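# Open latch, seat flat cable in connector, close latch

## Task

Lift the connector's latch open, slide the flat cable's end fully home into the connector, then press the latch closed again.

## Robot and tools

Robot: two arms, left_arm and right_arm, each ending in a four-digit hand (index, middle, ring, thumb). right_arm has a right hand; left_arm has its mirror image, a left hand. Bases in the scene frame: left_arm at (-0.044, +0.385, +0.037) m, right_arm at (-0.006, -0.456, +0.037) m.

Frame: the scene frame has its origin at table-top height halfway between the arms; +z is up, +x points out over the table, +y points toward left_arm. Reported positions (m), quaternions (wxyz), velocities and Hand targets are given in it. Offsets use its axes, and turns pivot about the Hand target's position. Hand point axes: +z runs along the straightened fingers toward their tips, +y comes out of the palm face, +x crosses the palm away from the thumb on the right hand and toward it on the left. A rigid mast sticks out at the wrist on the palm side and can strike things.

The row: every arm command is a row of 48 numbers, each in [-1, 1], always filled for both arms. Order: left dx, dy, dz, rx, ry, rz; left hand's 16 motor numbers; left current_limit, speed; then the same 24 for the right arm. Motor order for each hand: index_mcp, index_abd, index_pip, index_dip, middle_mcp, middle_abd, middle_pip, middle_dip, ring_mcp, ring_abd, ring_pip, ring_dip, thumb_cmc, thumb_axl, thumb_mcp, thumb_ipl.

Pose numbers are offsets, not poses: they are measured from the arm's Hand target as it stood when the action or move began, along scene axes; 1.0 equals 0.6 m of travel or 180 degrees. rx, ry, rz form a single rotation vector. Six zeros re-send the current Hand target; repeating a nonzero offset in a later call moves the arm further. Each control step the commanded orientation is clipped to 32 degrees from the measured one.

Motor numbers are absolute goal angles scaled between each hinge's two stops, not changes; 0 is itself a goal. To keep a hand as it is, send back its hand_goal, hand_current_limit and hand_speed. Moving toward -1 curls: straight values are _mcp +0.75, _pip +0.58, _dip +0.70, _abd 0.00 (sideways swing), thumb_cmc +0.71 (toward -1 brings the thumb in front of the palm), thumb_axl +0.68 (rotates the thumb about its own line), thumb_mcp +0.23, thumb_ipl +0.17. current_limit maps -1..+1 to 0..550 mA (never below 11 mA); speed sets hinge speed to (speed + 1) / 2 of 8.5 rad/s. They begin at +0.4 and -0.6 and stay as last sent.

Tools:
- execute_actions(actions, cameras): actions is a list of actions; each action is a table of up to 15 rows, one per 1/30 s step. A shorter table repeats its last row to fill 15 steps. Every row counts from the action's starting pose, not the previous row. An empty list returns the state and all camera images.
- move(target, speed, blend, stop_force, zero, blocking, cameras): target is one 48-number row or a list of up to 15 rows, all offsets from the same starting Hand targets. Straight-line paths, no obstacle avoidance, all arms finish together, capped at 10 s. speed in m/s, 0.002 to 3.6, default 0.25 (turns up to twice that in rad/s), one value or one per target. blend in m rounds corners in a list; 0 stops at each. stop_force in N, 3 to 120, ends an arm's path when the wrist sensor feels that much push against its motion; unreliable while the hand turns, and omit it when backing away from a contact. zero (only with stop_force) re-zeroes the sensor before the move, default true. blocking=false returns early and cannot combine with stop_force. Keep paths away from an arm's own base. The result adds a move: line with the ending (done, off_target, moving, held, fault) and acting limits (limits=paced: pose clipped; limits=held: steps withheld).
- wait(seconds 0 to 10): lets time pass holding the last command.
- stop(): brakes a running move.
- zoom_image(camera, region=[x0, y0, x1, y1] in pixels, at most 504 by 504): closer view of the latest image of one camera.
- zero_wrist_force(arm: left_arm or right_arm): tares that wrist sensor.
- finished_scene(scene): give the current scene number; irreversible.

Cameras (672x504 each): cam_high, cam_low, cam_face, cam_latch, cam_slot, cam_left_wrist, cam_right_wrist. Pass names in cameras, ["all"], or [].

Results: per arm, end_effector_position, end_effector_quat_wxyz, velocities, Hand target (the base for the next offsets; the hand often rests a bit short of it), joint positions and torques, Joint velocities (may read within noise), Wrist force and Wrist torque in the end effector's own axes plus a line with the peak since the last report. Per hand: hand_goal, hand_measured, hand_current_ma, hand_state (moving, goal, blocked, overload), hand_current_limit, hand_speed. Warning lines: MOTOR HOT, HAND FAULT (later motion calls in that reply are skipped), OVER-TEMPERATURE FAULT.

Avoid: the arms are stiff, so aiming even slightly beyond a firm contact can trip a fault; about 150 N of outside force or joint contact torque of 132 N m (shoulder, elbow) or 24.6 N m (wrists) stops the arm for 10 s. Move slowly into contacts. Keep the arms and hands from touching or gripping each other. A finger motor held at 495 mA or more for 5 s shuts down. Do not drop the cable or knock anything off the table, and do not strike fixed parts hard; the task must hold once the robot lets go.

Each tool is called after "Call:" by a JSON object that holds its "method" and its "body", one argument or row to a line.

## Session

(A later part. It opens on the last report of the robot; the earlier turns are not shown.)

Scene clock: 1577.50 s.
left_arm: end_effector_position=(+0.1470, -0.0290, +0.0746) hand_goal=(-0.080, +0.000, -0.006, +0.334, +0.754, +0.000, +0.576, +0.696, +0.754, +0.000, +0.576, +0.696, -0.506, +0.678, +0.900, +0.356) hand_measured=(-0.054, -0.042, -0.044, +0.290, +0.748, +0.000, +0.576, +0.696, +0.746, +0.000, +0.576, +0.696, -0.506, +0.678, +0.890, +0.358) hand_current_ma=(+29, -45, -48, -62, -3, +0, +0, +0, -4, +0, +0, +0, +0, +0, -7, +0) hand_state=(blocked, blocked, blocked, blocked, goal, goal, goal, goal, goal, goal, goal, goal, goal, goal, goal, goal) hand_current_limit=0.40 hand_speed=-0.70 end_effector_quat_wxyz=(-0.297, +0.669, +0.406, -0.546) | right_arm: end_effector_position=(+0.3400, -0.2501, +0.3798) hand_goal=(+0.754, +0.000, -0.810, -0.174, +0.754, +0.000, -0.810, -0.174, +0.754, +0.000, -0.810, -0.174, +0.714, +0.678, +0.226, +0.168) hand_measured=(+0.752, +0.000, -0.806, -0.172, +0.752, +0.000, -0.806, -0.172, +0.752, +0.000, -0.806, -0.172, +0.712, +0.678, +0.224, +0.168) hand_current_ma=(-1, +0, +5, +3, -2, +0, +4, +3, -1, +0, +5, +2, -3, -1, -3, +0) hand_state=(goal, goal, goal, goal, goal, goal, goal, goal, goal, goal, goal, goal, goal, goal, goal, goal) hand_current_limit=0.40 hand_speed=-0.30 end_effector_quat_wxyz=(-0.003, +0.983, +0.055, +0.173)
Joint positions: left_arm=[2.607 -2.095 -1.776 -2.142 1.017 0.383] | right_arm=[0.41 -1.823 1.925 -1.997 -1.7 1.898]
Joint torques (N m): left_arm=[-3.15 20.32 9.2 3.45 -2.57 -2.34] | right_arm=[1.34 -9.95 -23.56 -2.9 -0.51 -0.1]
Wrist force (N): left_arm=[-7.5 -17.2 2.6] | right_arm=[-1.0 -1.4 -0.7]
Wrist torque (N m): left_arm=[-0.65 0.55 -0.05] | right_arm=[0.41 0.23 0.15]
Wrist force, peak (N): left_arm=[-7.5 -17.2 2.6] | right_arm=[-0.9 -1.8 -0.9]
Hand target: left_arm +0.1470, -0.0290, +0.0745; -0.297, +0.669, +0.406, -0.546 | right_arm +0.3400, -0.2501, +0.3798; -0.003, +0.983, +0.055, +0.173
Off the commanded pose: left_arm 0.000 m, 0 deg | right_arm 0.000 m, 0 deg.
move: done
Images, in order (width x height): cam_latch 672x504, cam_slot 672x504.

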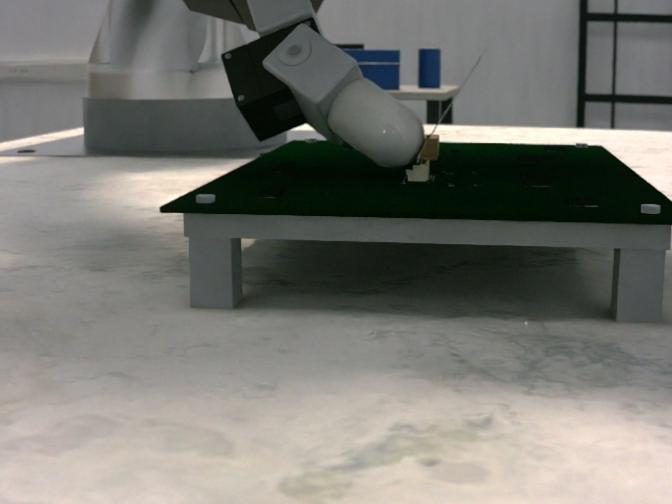

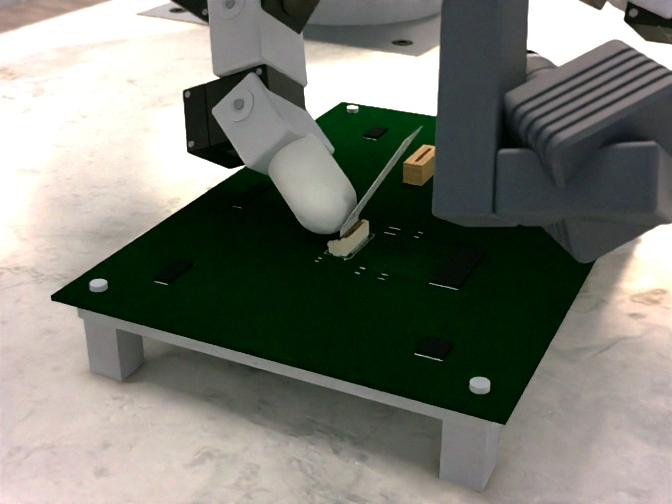

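Call:
{"method": "move", "body": {
  "target": [
    [0,0,0.0,0,0,0,-0.08,0,-0.007,0.333,0.754,0,0.576,0.696,0.754,0,0.576,0.696,-0.506,0.677,0.9,0.356,0.4,-0.7,0,0,0,0,0,0,0.754,0,-0.81,-0.174,0.754,0,-0.81,-0.174,0.754,0,-0.81,-0.174,0.714,0.678,0.226,0.168,0.4,-0.3],
    [0,0,0.035,0,0,0,-0.08,0,-0.007,0.333,0.754,0,0.576,0.696,0.754,0,0.576,0.696,-0.506,0.677,0.9,0.356,0.4,-0.7,0,0,0,0,0,0,0.754,0,-0.81,-0.174,0.754,0,-0.81,-0.174,0.754,0,-0.81,-0.174,0.714,0.678,0.226,0.168,0.4,-0.3],
    [-0.015,0,0.05,0,0,0,-0.08,0,-0.007,0.333,0.754,0,0.576,0.696,0.754,0,0.576,0.696,-0.506,0.677,0.9,0.356,0.4,-0.7,0,0,0,0,0,0,0.754,0,-0.81,-0.174,0.754,0,-0.81,-0.174,0.754,0,-0.81,-0.174,0.714,0.678,0.226,0.168,0.4,-0.3]
  ],
  "speed": 0.04,
  "cameras": ["cam_latch","cam_slot","cam_face"]
}}

Call:
{"method": "zoom_image", "body": {
  "camera": "cam_latch",
  "region": [396, 146, 434, 186]
}}

Call:
{"method": "zoom_image", "body": {
  "camera": "cam_slot",
  "region": [310, 200, 380, 265]
}}

Call:
{"method": "zoom_image", "body": {
  "camera": "cam_face",
  "region": [280, 300, 345, 355]
}}

Scene clock: 1592.97 s.
left_arm: end_effector_position=(+0.1380, -0.0290, +0.1044) hand_goal=(-0.080, +0.000, -0.006, +0.334, +0.754, +0.000, +0.576, +0.696, +0.754, +0.000, +0.576, +0.696, -0.506, +0.678, +0.900, +0.356) hand_measured=(-0.080, -0.002, -0.006, +0.332, +0.748, +0.000, +0.576, +0.696, +0.746, +0.000, +0.576, +0.696, -0.506, +0.678, +0.890, +0.358) hand_current_ma=(+0, +0, +0, +0, -3, +0, +0, +0, -4, +0, +0, +0, +0, +0, -7, +0) hand_state=(goal, goal, goal, goal, goal, goal, goal, goal, goal, goal, goal, goal, goal, goal, goal, goal) hand_current_limit=0.40 hand_speed=-0.70 end_effector_quat_wxyz=(-0.297, +0.669, +0.406, -0.546) | right_arm: end_effector_position=(+0.3400, -0.2501, +0.3798) hand_goal=(+0.754, +0.000, -0.810, -0.174, +0.754, +0.000, -0.810, -0.174, +0.754, +0.000, -0.810, -0.174, +0.714, +0.678, +0.226, +0.168) hand_measured=(+0.752, +0.000, -0.806, -0.172, +0.752, +0.000, -0.806, -0.172, +0.752, +0.000, -0.806, -0.172, +0.712, +0.678, +0.224, +0.168) hand_current_ma=(-1, +0, +5, +3, -2, +0, +4, +3, -1, +0, +5, +2, -3, -1, -3, +0) hand_state=(goal, goal, goal, goal, goal, goal, goal, goal, goal, goal, goal, goal, goal, goal, goal, goal) hand_current_limit=0.40 hand_speed=-0.30 end_effector_quat_wxyz=(-0.003, +0.983, +0.055, +0.173)
Joint positions: left_arm=[2.599 -2.037 -1.775 -2.201 1.008 0.38] | right_arm=[0.41 -1.823 1.925 -1.997 -1.7 1.898]
Joint torques (N m): left_arm=[-6.8 45.09 8.5 -2.3 -2.87 -2.52] | right_arm=[1.59 -10.58 -23.82 -2.79 -0.36 -0.09]
Wrist force (N): left_arm=[-3.9 -2.5 -0.2] | right_arm=[-1.0 -1.5 -0.8]
Wrist torque (N m): left_arm=[-0.03 0.57 -0.06] | right_arm=[0.42 0.23 0.15]
Wrist force, peak (N): left_arm=[-7.9 -17.3 2.7] | right_arm=[-0.9 -1.8 -1.0]
Hand target: left_arm +0.1380, -0.0290, +0.1045; -0.297, +0.669, +0.406, -0.546 | right_arm +0.3400, -0.2501, +0.3798; -0.003, +0.983, +0.055, +0.173
Off the commanded pose: left_arm 0.000 m, 0 deg | right_arm 0.000 m, 0 deg.
move: done
Images, in order (width x height): cam_face 672x504, cam_latch 672x504, cam_slot 672x504.

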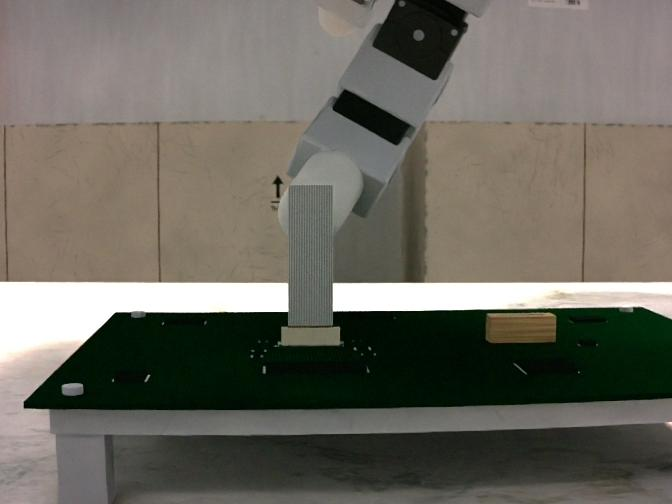

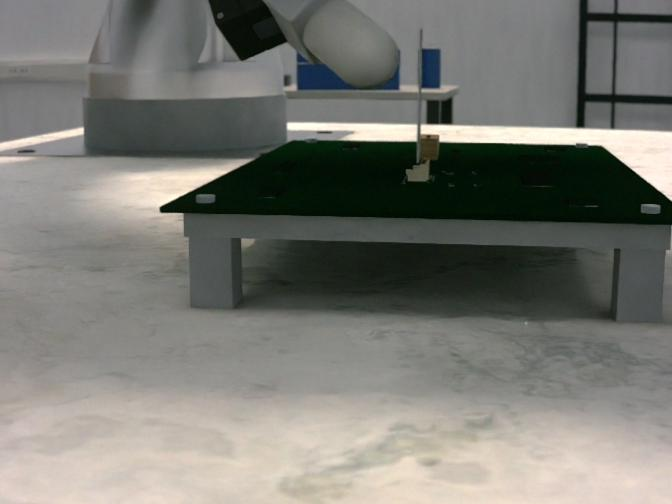

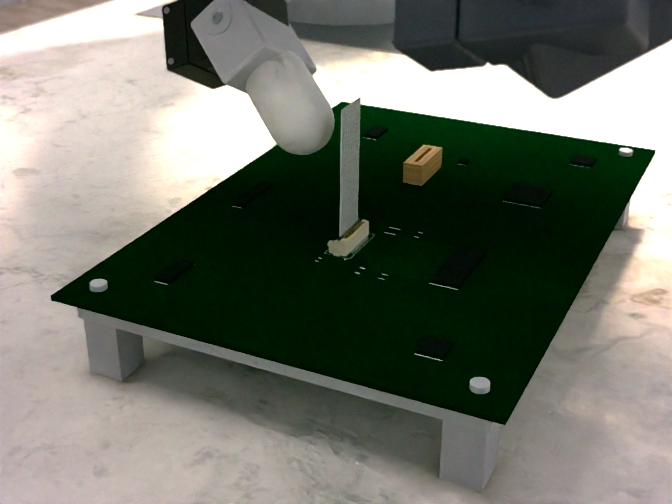

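Scaled by 12.600 from the camera's 672x504 image, which has a finer 960x720 frame.

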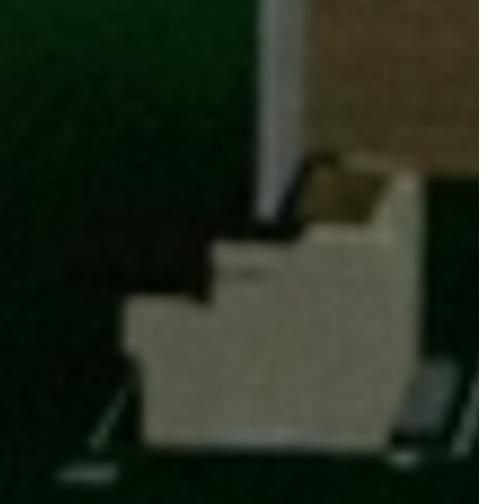

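Scaled by 7.200 from the camera's 672x504 image, which has a finer 960x720 frame.

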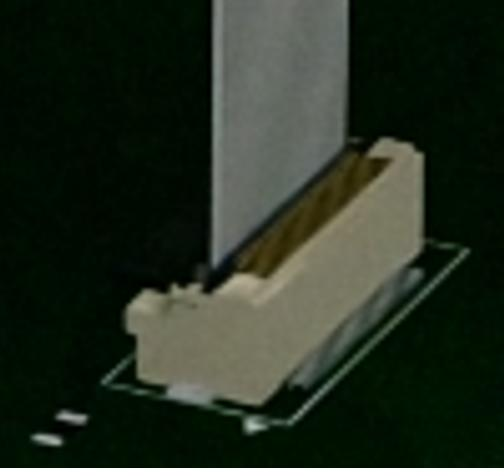

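Scaled by 7.754 from the camera's 672x504 image, which has a finer 960x720 frame.

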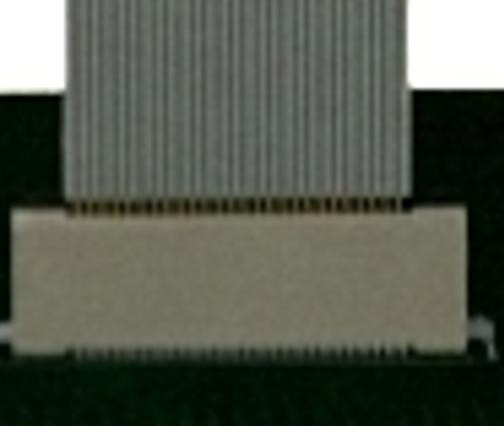

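Call:
{"method": "zoom_image", "body": {
  "camera": "cam_latch",
  "region": [396, 154, 420, 176]
}}

Call:
{"method": "zoom_image", "body": {
  "camera": "cam_slot",
  "region": [318, 215, 348, 250]
}}

Scaled by 21.000 from the camera's 672x504 image, which has a finer 960x720 frame.

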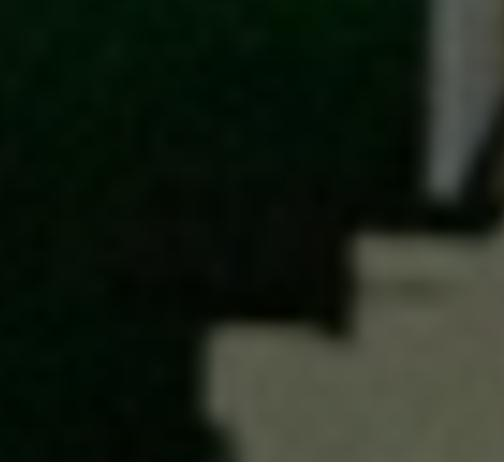

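Scaled by 14.400 from the camera's 672x504 image, which has a finer 960x720 frame.

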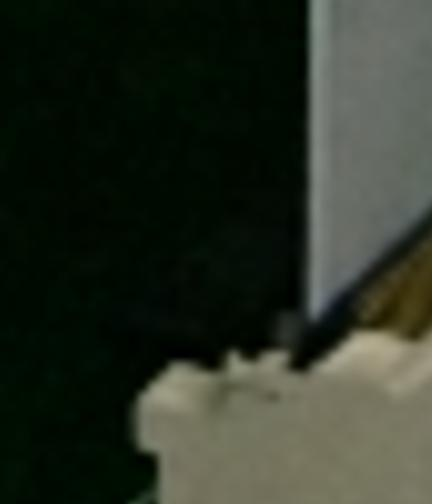

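Call:
{"method": "move", "body": {
  "target": [
    [0.015,0,-0.03,0,0,0,-0.08,0,-0.007,0.333,0.754,0,0.576,0.696,0.754,0,0.576,0.696,-0.506,0.677,0.9,0.356,0.4,-0.7,0,0,0,0,0,0,0.754,0,-0.81,-0.174,0.754,0,-0.81,-0.174,0.754,0,-0.81,-0.174,0.714,0.678,0.226,0.168,0.4,-0.3],
    [0.0155,0,-0.043,0,0,0,-0.08,0,-0.007,0.333,0.754,0,0.576,0.696,0.754,0,0.576,0.696,-0.506,0.677,0.9,0.356,0.4,-0.7,0,0,0,0,0,0,0.754,0,-0.81,-0.174,0.754,0,-0.81,-0.174,0.754,0,-0.81,-0.174,0.714,0.678,0.226,0.168,0.4,-0.3]
  ],
  "speed": 0.02,
  "cameras": ["cam_latch","cam_slot"]
}}

Call:
{"method": "zoom_image", "body": {
  "camera": "cam_latch",
  "region": [384, 138, 436, 188]
}}

Scene clock: 1629.67 s.
left_arm: end_effector_position=(+0.1473, -0.0290, +0.0788) hand_goal=(-0.080, +0.000, -0.006, +0.334, +0.754, +0.000, +0.576, +0.696, +0.754, +0.000, +0.576, +0.696, -0.506, +0.678, +0.900, +0.356) hand_measured=(-0.074, -0.004, -0.006, +0.330, +0.748, +0.000, +0.576, +0.696, +0.746, +0.000, +0.576, +0.696, -0.506, +0.678, +0.890, +0.358) hand_current_ma=(+3, -1, +0, -1, -3, +0, +0, +0, -4, +0, +0, +0, +0, +0, -7, +0) hand_state=(goal, goal, goal, moving, goal, goal, goal, goal, goal, goal, goal, goal, goal, goal, goal, goal) hand_current_limit=0.40 hand_speed=-0.70 end_effector_quat_wxyz=(-0.297, +0.669, +0.406, -0.546) | right_arm: end_effector_position=(+0.3400, -0.2501, +0.3798) hand_goal=(+0.754, +0.000, -0.810, -0.174, +0.754, +0.000, -0.810, -0.174, +0.754, +0.000, -0.810, -0.174, +0.714, +0.678, +0.226, +0.168) hand_measured=(+0.752, +0.000, -0.806, -0.172, +0.752, +0.000, -0.806, -0.172, +0.752, +0.000, -0.806, -0.172, +0.712, +0.678, +0.224, +0.168) hand_current_ma=(-1, +0, +5, +3, -2, +0, +4, +3, -1, +0, +5, +2, -3, -1, -3, +0) hand_state=(goal, goal, goal, goal, goal, goal, goal, goal, goal, goal, goal, goal, goal, goal, goal, goal) hand_current_limit=0.40 hand_speed=-0.30 end_effector_quat_wxyz=(-0.003, +0.983, +0.055, +0.173)
Joint positions: left_arm=[2.607 -2.089 -1.773 -2.152 1.017 0.383] | right_arm=[0.41 -1.823 1.925 -1.997 -1.7 1.898]
Joint torques (N m): left_arm=[7.55 25.78 8.54 1.25 2.17 2.97] | right_arm=[1.78 -10.92 -23.79 -2.86 -0.44 -0.16]
Wrist force (N): left_arm=[-4.4 -5.4 0.6] | right_arm=[-1.0 -1.6 -0.7]
Wrist torque (N m): left_arm=[-0.12 0.53 -0.14] | right_arm=[0.39 0.23 0.15]
Wrist force, peak (N): left_arm=[-4.4 -5.4 0.6] | right_arm=[-1.0 -1.8 -0.9]
Hand target: left_arm +0.1473, -0.0290, +0.0787; -0.297, +0.669, +0.406, -0.546 | right_arm +0.3400, -0.2501, +0.3798; -0.003, +0.983, +0.055, +0.173
Off the commanded pose: left_arm 0.000 m, 0 deg | right_arm 0.000 m, 0 deg.
move: done
Images, in order (width x height): cam_latch 672x504, cam_slot 672x504.

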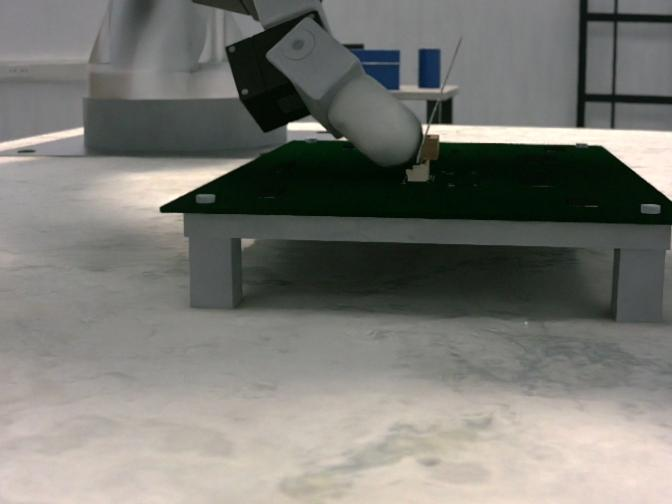

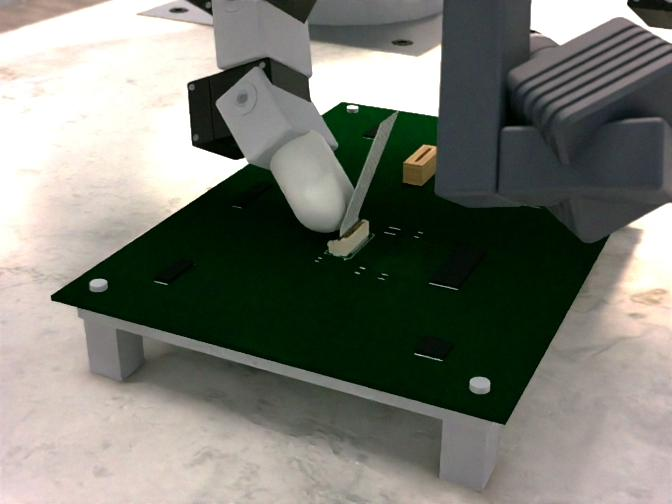

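Scaled by 9.692 from the camera's 672x504 image, which has a finer 960x720 frame.

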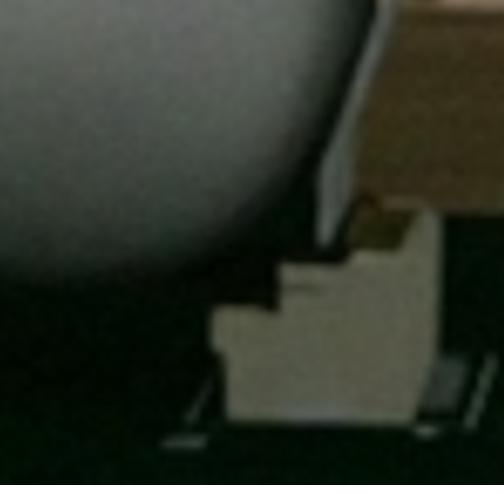

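Call:
{"method": "move", "body": {
  "target": [
    [0,0,0.006,0,0,0,-0.08,0,-0.007,0.333,0.754,0,0.576,0.696,0.754,0,0.576,0.696,-0.506,0.677,0.9,0.356,0.4,-0.7,0,0,0,0,0,0,0.754,0,-0.81,-0.174,0.754,0,-0.81,-0.174,0.754,0,-0.81,-0.174,0.714,0.678,0.226,0.168,0.4,-0.3],
    [0.0025,0,0.006,0,0,0,-0.08,0,-0.007,0.333,0.754,0,0.576,0.696,0.754,0,0.576,0.696,-0.506,0.677,0.9,0.356,0.4,-0.7,0,0,0,0,0,0,0.754,0,-0.81,-0.174,0.754,0,-0.81,-0.174,0.754,0,-0.81,-0.174,0.714,0.678,0.226,0.168,0.4,-0.3],
    [0.0025,0,-0.003,0,0,0,-0.08,0,-0.007,0.333,0.754,0,0.576,0.696,0.754,0,0.576,0.696,-0.506,0.677,0.9,0.356,0.4,-0.7,0,0,0,0,0,0,0.754,0,-0.81,-0.174,0.754,0,-0.81,-0.174,0.754,0,-0.81,-0.174,0.714,0.678,0.226,0.168,0.4,-0.3]
  ],
  "speed": 0.02,
  "cameras": ["cam_latch","cam_slot"]
}}

Call:
{"method": "zoom_image", "body": {
  "camera": "cam_latch",
  "region": [384, 138, 436, 188]
}}

Scene clock: 1645.47 s.
left_arm: end_effector_position=(+0.1488, -0.0290, +0.0770) hand_goal=(-0.080, +0.000, -0.006, +0.334, +0.754, +0.000, +0.576, +0.696, +0.754, +0.000, +0.576, +0.696, -0.506, +0.678, +0.900, +0.356) hand_measured=(-0.054, -0.022, -0.022, +0.310, +0.748, +0.000, +0.576, +0.696, +0.746, +0.000, +0.576, +0.696, -0.506, +0.678, +0.890, +0.358) hand_current_ma=(+30, -17, -13, -23, -3, +0, +0, +0, -4, +0, +0, +0, +0, +0, -7, +0) hand_state=(blocked, blocked, goal, blocked, goal, goal, goal, goal, goal, goal, goal, goal, goal, goal, goal, goal) hand_current_limit=0.40 hand_speed=-0.70 end_effector_quat_wxyz=(-0.297, +0.669, +0.406, -0.546) | right_arm: end_effector_position=(+0.3400, -0.2501, +0.3798) hand_goal=(+0.754, +0.000, -0.810, -0.174, +0.754, +0.000, -0.810, -0.174, +0.754, +0.000, -0.810, -0.174, +0.714, +0.678, +0.226, +0.168) hand_measured=(+0.752, +0.000, -0.806, -0.172, +0.752, +0.000, -0.806, -0.172, +0.752, +0.000, -0.806, -0.172, +0.712, +0.678, +0.224, +0.168) hand_current_ma=(-1, +0, +5, +3, -2, +0, +4, +3, -1, +0, +5, +2, -3, -1, -3, +0) hand_state=(goal, goal, goal, goal, goal, goal, goal, goal, goal, goal, goal, goal, goal, goal, goal, goal) hand_current_limit=0.40 hand_speed=-0.30 end_effector_quat_wxyz=(-0.003, +0.983, +0.055, +0.173)
Joint positions: left_arm=[2.609 -2.094 -1.77 -2.15 1.018 0.383] | right_arm=[0.41 -1.823 1.925 -1.997 -1.7 1.898]
Joint torques (N m): left_arm=[7.89 22.72 9.23 2.33 2.09 2.88] | right_arm=[1.61 -10.3 -23.77 -2.88 -0.48 -0.12]
Wrist force (N): left_arm=[-6.3 -12.8 2.3] | right_arm=[-0.8 -1.5 -0.6]
Wrist torque (N m): left_arm=[-0.44 0.56 -0.19] | right_arm=[0.40 0.20 0.17]
Wrist force, peak (N): left_arm=[-6.3 -12.8 2.3] | right_arm=[-1.1 -1.8 -0.8]
Hand target: left_arm +0.1488, -0.0290, +0.0769; -0.297, +0.669, +0.406, -0.546 | right_arm +0.3400, -0.2501, +0.3798; -0.003, +0.983, +0.055, +0.173
Off the commanded pose: left_arm 0.000 m, 0 deg | right_arm 0.000 m, 0 deg.
move: done
Images, in order (width x height): cam_latch 672x504, cam_slot 672x504.

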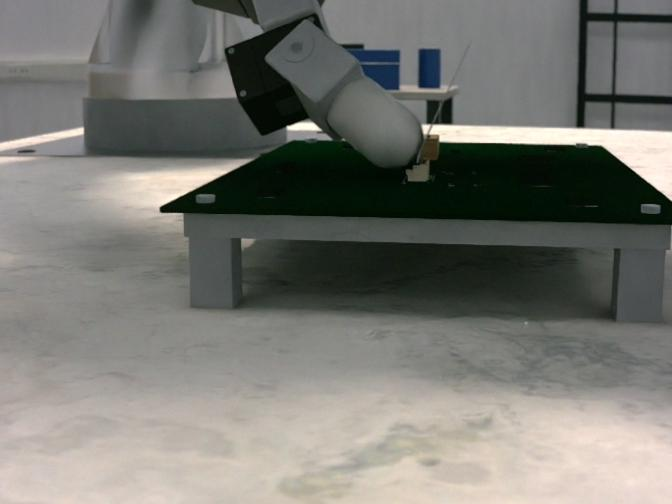

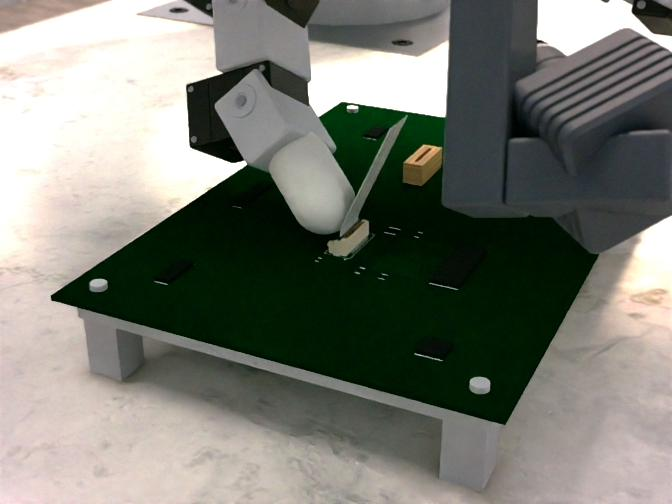

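Scaled by 9.692 from the camera's 672x504 image, which has a finer 960x720 frame.

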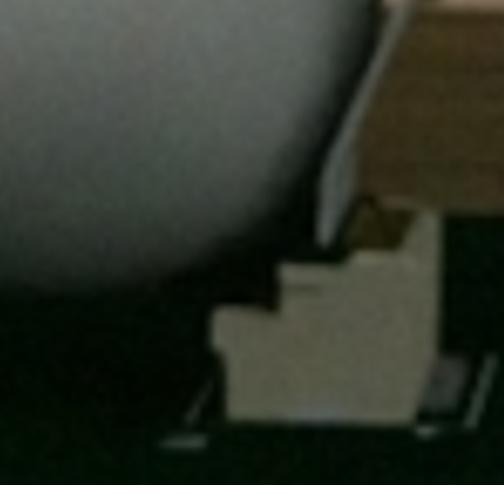

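Call:
{"method": "move", "body": {
  "target": [
    [0,0,0.04,0,0,0,-0.08,0,-0.007,0.333,0.754,0,0.576,0.696,0.754,0,0.576,0.696,-0.506,0.677,0.9,0.356,0.4,-0.7,0,0,0,0,0,0,0.754,0,-0.81,-0.174,0.754,0,-0.81,-0.174,0.754,0,-0.81,-0.174,0.714,0.678,0.226,0.168,0.4,-0.3],
    [-0.06,0.02,0.12,0,0,0,-0.08,0,-0.007,0.333,0.754,0,0.576,0.696,0.754,0,0.576,0.696,-0.506,0.677,0.9,0.356,0.4,-0.7,0,0,0,0,0,0,0.754,0,-0.81,-0.174,0.754,0,-0.81,-0.174,0.754,0,-0.81,-0.174,0.714,0.678,0.226,0.168,0.4,-0.3]
  ],
  "speed": 0.06,
  "blend": 0.003,
  "cameras": ["cam_latch","cam_slot","cam_face","cam_left_wrist"]
}}

Call:
{"method": "zoom_image", "body": {
  "camera": "cam_latch",
  "region": [396, 154, 420, 176]
}}

Call:
{"method": "zoom_image", "body": {
  "camera": "cam_slot",
  "region": [305, 200, 375, 260]
}}

Call:
{"method": "zoom_image", "body": {
  "camera": "cam_face",
  "region": [280, 300, 345, 355]
}}

Call:
{"method": "zoom_image", "body": {
  "camera": "cam_latch",
  "region": [380, 130, 440, 190]
}}

Scene clock: 1669.50 s.
left_arm: end_effector_position=(+0.1128, -0.0170, +0.1488) hand_goal=(-0.080, +0.000, -0.006, +0.334, +0.754, +0.000, +0.576, +0.696, +0.754, +0.000, +0.576, +0.696, -0.506, +0.678, +0.900, +0.356) hand_measured=(-0.080, -0.002, -0.004, +0.334, +0.748, +0.000, +0.576, +0.696, +0.746, +0.000, +0.576, +0.696, -0.506, +0.678, +0.890, +0.358) hand_current_ma=(+0, +0, +1, +0, -3, +0, +0, +0, -4, +0, +0, +0, +0, +0, -7, +0) hand_state=(goal, goal, goal, goal, goal, goal, goal, goal, goal, goal, goal, goal, goal, goal, goal, goal) hand_current_limit=0.40 hand_speed=-0.70 end_effector_quat_wxyz=(-0.297, +0.669, +0.406, -0.546) | right_arm: end_effector_position=(+0.3400, -0.2501, +0.3798) hand_goal=(+0.754, +0.000, -0.810, -0.174, +0.754, +0.000, -0.810, -0.174, +0.754, +0.000, -0.810, -0.174, +0.714, +0.678, +0.226, +0.168) hand_measured=(+0.752, +0.000, -0.806, -0.172, +0.752, +0.000, -0.806, -0.172, +0.752, +0.000, -0.806, -0.172, +0.712, +0.678, +0.224, +0.168) hand_current_ma=(-1, +0, +5, +3, -2, +0, +4, +3, -1, +0, +5, +2, -3, -1, -3, +0) hand_state=(goal, goal, goal, goal, goal, goal, goal, goal, goal, goal, goal, goal, goal, goal, goal, goal) hand_current_limit=0.40 hand_speed=-0.30 end_effector_quat_wxyz=(-0.003, +0.983, +0.055, +0.173)
Joint positions: left_arm=[2.594 -1.921 -1.813 -2.278 1.004 0.378] | right_arm=[0.41 -1.823 1.925 -1.997 -1.7 1.898]
Joint torques (N m): left_arm=[-6.01 39.72 8.17 -2.12 -2.6 -2.48] | right_arm=[1.58 -10.44 -23.95 -2.68 -0.45 -0.17]
Wrist force (N): left_arm=[-3.6 -2.6 0.0] | right_arm=[-1.0 -1.7 -0.6]
Wrist torque (N m): left_arm=[-0.05 0.54 -0.04] | right_arm=[0.39 0.23 0.14]
Wrist force, peak (N): left_arm=[-6.2 -13.0 2.3] | right_arm=[-1.0 -1.8 -1.1]
Hand target: left_arm +0.1128, -0.0170, +0.1489; -0.297, +0.669, +0.406, -0.546 | right_arm +0.3400, -0.2501, +0.3798; -0.003, +0.983, +0.055, +0.173
Off the commanded pose: left_arm 0.000 m, 0 deg | right_arm 0.000 m, 0 deg.
move: done
camera_calibration:
cam_left_wrist: T_world_to_cam=[[-0.204247, -0.336332, 0.919328, -0.15028], [0.621412, 0.681099, 0.387236, -0.158255], [-0.756393, 0.650373, 0.069888, 0.215595], [0, 0, 0, 1]] pos_world=[0.230722, -0.0829744, 0.184371]
Images, in order (width x height): cam_face 672x504, cam_latch 672x504, cam_slot 672x504, cam_left_wrist 672x504.

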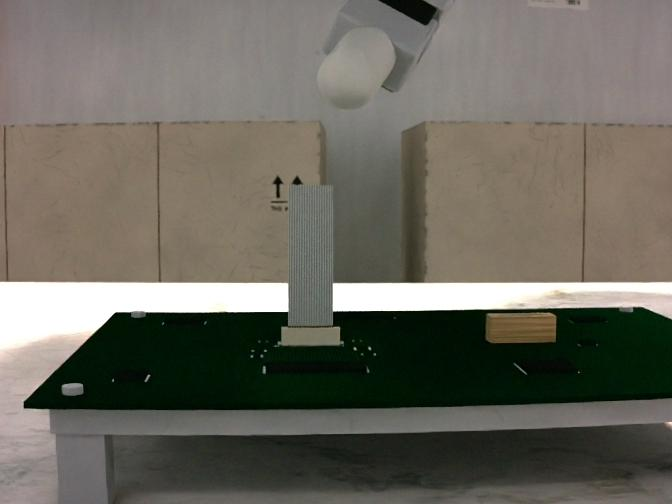

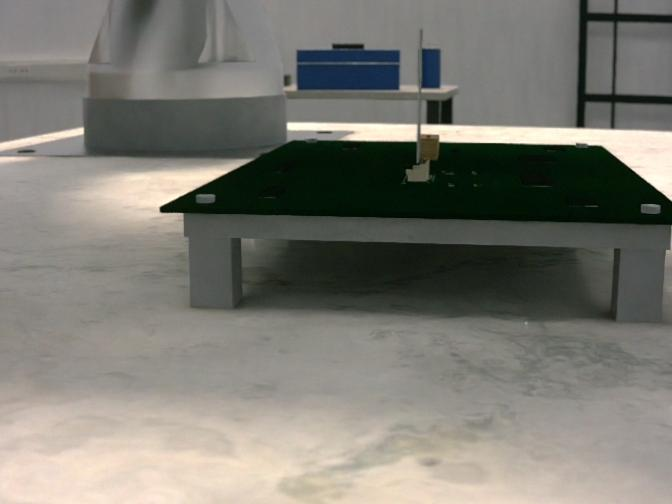

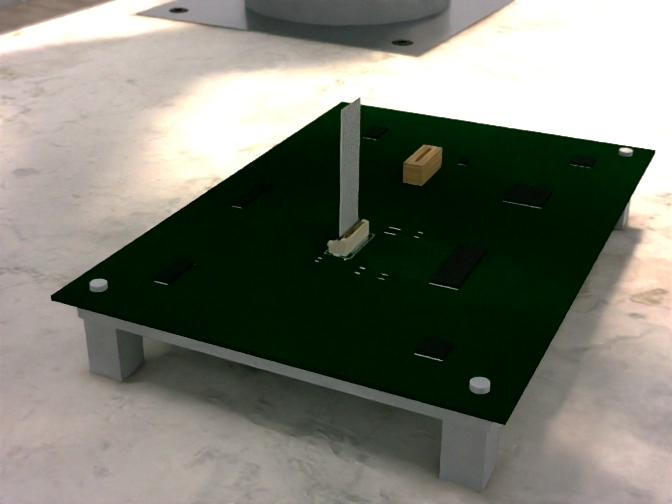

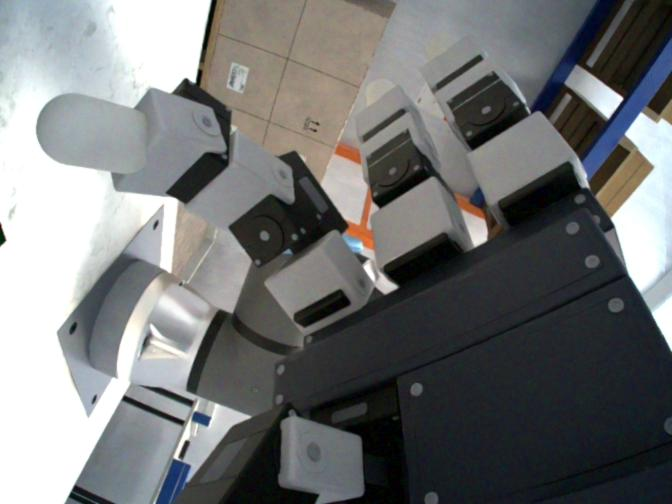

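Scaled by 21.000 from the camera's 672x504 image, which has a finer 960x720 frame.

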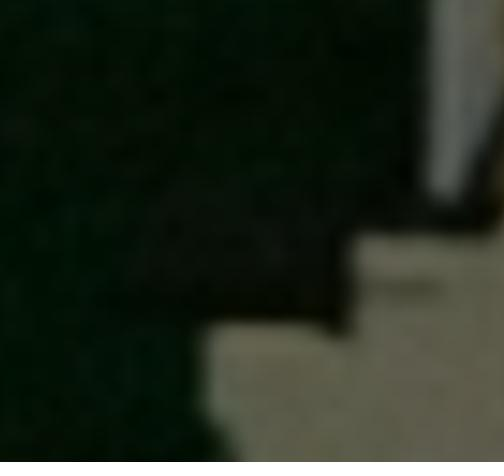

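Scaled by 7.200 from the camera's 672x504 image, which has a finer 960x720 frame.

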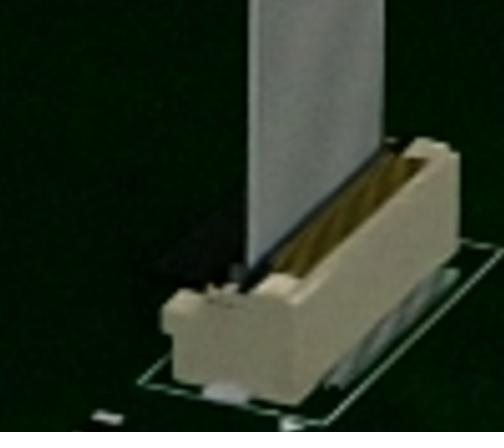

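Scaled by 7.754 from the camera's 672x504 image, which has a finer 960x720 frame.

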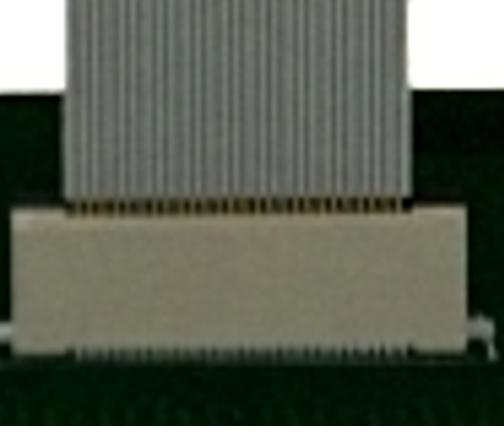

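Scaled by 8.400 from the camera's 672x504 image, which has a finer 960x720 frame.

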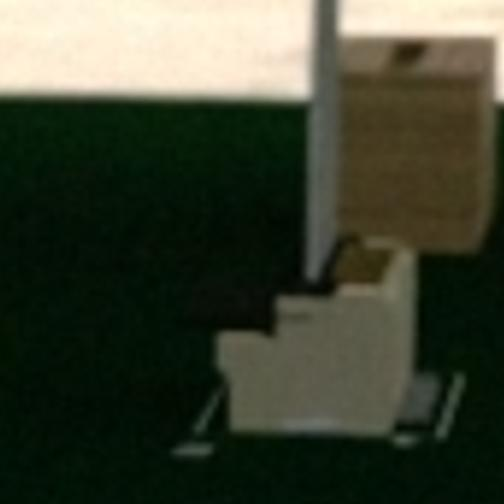

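The flap is horizontal and closed, the cable is seated at the blue line, and both arms are clear of the connector and at rest. I'll finish the scene.

Call:
{"method": "finished_scene", "body": {
  "scene": 2
}}

The scene is finished: the task was done.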